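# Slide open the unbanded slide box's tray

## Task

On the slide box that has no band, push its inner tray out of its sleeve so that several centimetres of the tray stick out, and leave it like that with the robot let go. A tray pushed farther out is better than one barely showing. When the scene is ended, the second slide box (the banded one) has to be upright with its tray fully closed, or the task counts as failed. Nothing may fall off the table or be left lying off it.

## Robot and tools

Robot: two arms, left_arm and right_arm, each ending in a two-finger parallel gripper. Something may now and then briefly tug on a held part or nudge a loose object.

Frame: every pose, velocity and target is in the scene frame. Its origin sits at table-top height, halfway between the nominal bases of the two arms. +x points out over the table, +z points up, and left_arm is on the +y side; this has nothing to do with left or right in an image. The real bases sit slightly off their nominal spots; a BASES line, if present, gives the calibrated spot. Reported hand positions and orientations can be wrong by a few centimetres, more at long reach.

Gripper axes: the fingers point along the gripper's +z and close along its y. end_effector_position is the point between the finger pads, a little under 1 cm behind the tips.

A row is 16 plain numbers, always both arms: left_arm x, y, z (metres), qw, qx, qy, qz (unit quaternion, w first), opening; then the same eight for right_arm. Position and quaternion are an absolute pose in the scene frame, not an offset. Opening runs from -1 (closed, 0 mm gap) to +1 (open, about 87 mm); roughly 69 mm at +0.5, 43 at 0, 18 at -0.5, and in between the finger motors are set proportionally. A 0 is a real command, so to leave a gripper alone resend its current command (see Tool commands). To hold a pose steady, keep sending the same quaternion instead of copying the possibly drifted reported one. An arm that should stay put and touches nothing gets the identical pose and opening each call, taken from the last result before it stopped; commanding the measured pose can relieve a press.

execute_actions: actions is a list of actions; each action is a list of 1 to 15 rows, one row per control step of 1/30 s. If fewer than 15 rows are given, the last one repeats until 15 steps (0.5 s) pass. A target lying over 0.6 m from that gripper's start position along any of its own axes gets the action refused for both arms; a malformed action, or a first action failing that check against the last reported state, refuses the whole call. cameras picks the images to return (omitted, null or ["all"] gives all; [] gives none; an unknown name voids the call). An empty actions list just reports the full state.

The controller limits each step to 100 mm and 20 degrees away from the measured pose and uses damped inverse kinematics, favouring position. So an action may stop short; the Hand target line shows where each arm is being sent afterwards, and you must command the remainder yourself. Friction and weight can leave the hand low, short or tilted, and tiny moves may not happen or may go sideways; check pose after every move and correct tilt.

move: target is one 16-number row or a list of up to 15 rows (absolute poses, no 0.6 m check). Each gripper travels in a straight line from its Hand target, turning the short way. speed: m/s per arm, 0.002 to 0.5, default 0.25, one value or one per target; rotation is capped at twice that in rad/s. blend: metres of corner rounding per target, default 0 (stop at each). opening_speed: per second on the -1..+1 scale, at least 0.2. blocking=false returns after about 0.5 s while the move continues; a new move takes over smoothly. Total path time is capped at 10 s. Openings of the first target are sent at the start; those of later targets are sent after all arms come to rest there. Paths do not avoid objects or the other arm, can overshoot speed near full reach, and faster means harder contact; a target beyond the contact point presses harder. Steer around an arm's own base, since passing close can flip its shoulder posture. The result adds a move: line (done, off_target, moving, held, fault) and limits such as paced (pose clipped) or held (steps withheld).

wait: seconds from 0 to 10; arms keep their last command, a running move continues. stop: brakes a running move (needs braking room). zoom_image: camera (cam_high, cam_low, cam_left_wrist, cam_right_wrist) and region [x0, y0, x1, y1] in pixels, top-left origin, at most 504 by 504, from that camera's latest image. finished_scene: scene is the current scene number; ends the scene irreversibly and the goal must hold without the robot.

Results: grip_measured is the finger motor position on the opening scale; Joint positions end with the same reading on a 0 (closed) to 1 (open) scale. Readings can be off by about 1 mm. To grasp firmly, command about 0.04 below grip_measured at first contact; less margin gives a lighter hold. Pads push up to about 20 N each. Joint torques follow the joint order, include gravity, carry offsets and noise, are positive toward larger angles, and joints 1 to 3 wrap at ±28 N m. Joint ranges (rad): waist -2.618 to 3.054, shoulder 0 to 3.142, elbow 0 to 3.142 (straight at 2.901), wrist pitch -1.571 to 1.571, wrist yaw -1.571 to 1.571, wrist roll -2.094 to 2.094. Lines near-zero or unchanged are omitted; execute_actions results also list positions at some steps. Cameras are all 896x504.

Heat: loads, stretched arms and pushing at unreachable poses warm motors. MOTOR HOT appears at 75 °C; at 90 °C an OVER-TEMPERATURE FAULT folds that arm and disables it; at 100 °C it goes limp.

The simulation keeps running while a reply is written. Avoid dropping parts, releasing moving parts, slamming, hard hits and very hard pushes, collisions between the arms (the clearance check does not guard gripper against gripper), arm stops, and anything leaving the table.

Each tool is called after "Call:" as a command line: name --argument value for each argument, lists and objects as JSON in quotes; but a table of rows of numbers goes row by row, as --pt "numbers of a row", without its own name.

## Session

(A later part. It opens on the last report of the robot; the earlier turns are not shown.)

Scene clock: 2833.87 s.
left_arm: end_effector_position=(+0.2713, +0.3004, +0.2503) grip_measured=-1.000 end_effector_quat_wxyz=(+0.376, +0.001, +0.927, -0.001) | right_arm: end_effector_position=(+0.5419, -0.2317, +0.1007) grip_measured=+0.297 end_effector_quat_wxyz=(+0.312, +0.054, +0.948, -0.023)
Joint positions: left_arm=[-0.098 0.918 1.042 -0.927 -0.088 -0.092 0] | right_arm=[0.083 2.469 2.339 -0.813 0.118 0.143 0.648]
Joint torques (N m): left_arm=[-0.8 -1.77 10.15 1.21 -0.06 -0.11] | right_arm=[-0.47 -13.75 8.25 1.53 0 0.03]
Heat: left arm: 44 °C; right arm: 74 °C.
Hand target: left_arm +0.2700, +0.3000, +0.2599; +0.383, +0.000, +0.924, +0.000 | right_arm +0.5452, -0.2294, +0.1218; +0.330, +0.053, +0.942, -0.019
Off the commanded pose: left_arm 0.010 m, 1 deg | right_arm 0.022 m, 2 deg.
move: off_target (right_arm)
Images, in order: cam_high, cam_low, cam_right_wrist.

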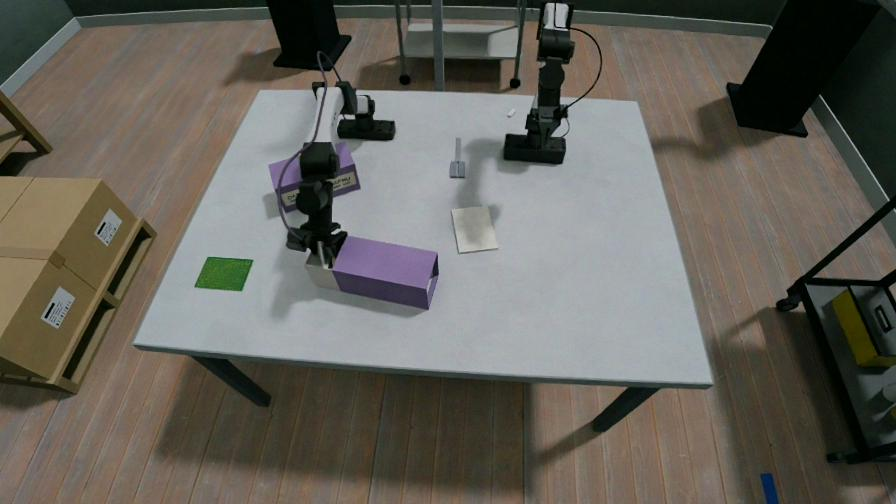

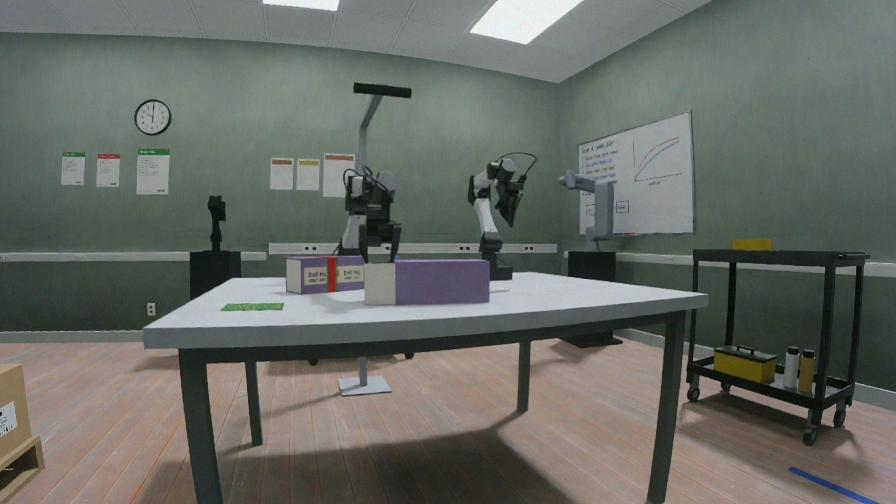

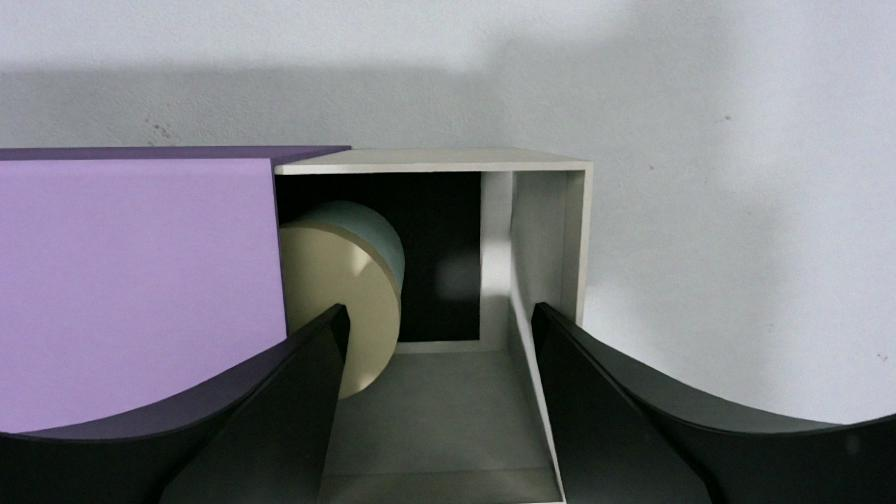

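Call:
move --pt "0.27 0.30 0.26 0.383 0.0 0.924 0.0 -1 0.5455 -0.2295 0.122 0.33 0.0533 0.9422 -0.0194 0.0" --pt "0.27 0.30 0.26 0.383 0.0 0.924 0.0 -1 0.5455 -0.2295 0.21 0.33 0.0533 0.9422 -0.0194 0.0" --pt "0.27 0.30 0.26 0.383 0.0 0.924 0.0 -1 0.40 -0.27 0.25 0.342 0.05 0.937 -0.02 0.0" --pt "0.27 0.30 0.26 0.383 0.0 0.924 0.0 -1 0.25 -0.32 0.26 0.383 0 0.924 0 0" --speed '[0.1,0.1,0.2,0.2]' --opening_speed 0.6 --cameras '["cam_high","cam_low"]'

Call:
zoom_image --camera "cam_high" --region '[240, 110, 480, 320]'

Scene clock: 2848.30 s.
left_arm: end_effector_position=(+0.2713, +0.3004, +0.2503) grip_measured=-1.000 end_effector_quat_wxyz=(+0.376, +0.001, +0.927, -0.001) | right_arm: end_effector_position=(+0.2528, -0.3214, +0.2643) grip_measured=+0.000 end_effector_quat_wxyz=(+0.388, +0.003, +0.922, -0.006)
Joint positions: left_arm=[-0.098 0.918 1.042 -0.927 -0.088 -0.092 0] | right_arm=[-0.282 1.205 1.324 -0.913 -0.199 -0.211 0.5]
Joint torques (N m): left_arm=[-0.95 -1.62 10.32 1.25 -0.04 -0.08] | right_arm=[-1.13 -3.44 4.9 1.81 -0.24 -0.08]
Heat: left arm: 43 °C; right arm: 75 °C. Fold the right arm in close to its base, or ease its load, before you think long.
Hand target: left_arm +0.2700, +0.3000, +0.2599; +0.383, +0.000, +0.924, +0.000 | right_arm +0.2501, -0.3200, +0.2601; +0.383, +0.000, +0.924, +0.000
Off the commanded pose: left_arm 0.010 m, 1 deg | right_arm 0.005 m, 1 deg.
MOTOR HOT: joint 2 (shoulder) of the right arm reports 75 °C; the controller's stop level is 90 °C. To cool a motor, set the load down, stop pushing, or move to a pose that needs little force.
elbow stopped short (right arm): the move would have taken joint 3 (elbow) straighter than the controller allows.
move: done
Images, in order: cam_high, cam_low.

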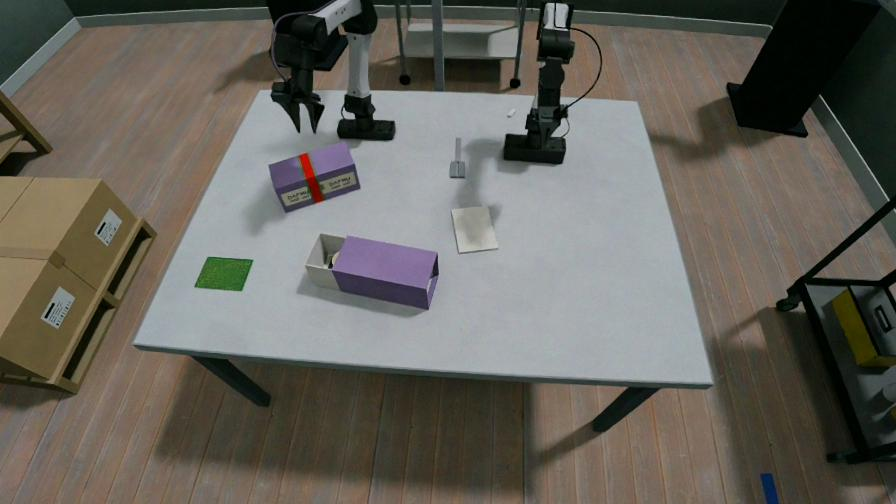

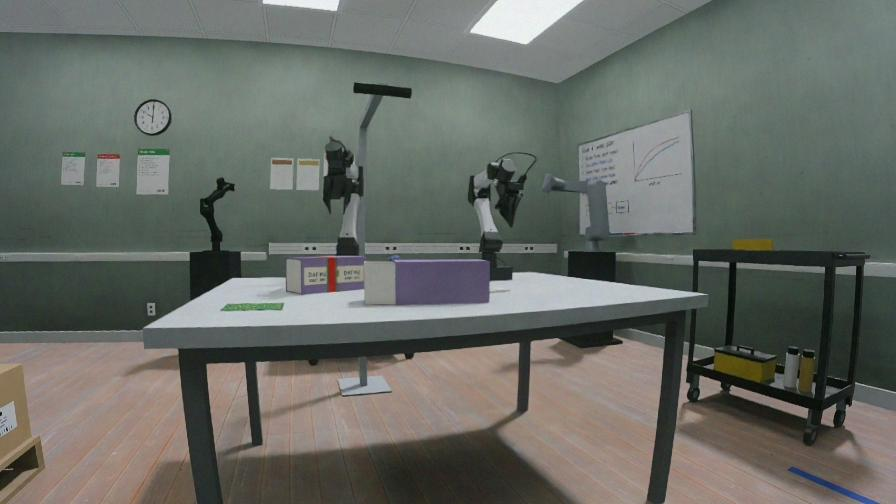

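Scaled by 2.100 from the camera's 896x504 image, which has a finer 1280x720 frame.

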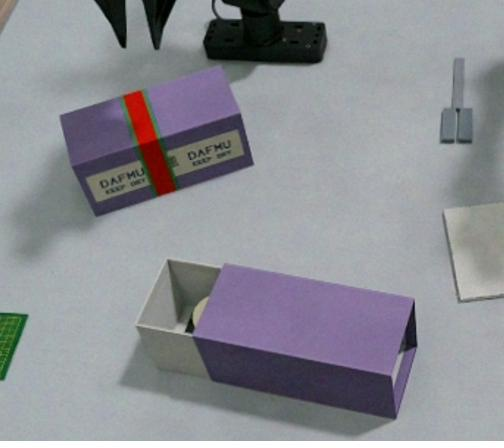

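The tray now sticks out about 7 cm, and the banded box is upright and shut.

Call:
finished_scene --scene 2

The scene is finished: the task was done.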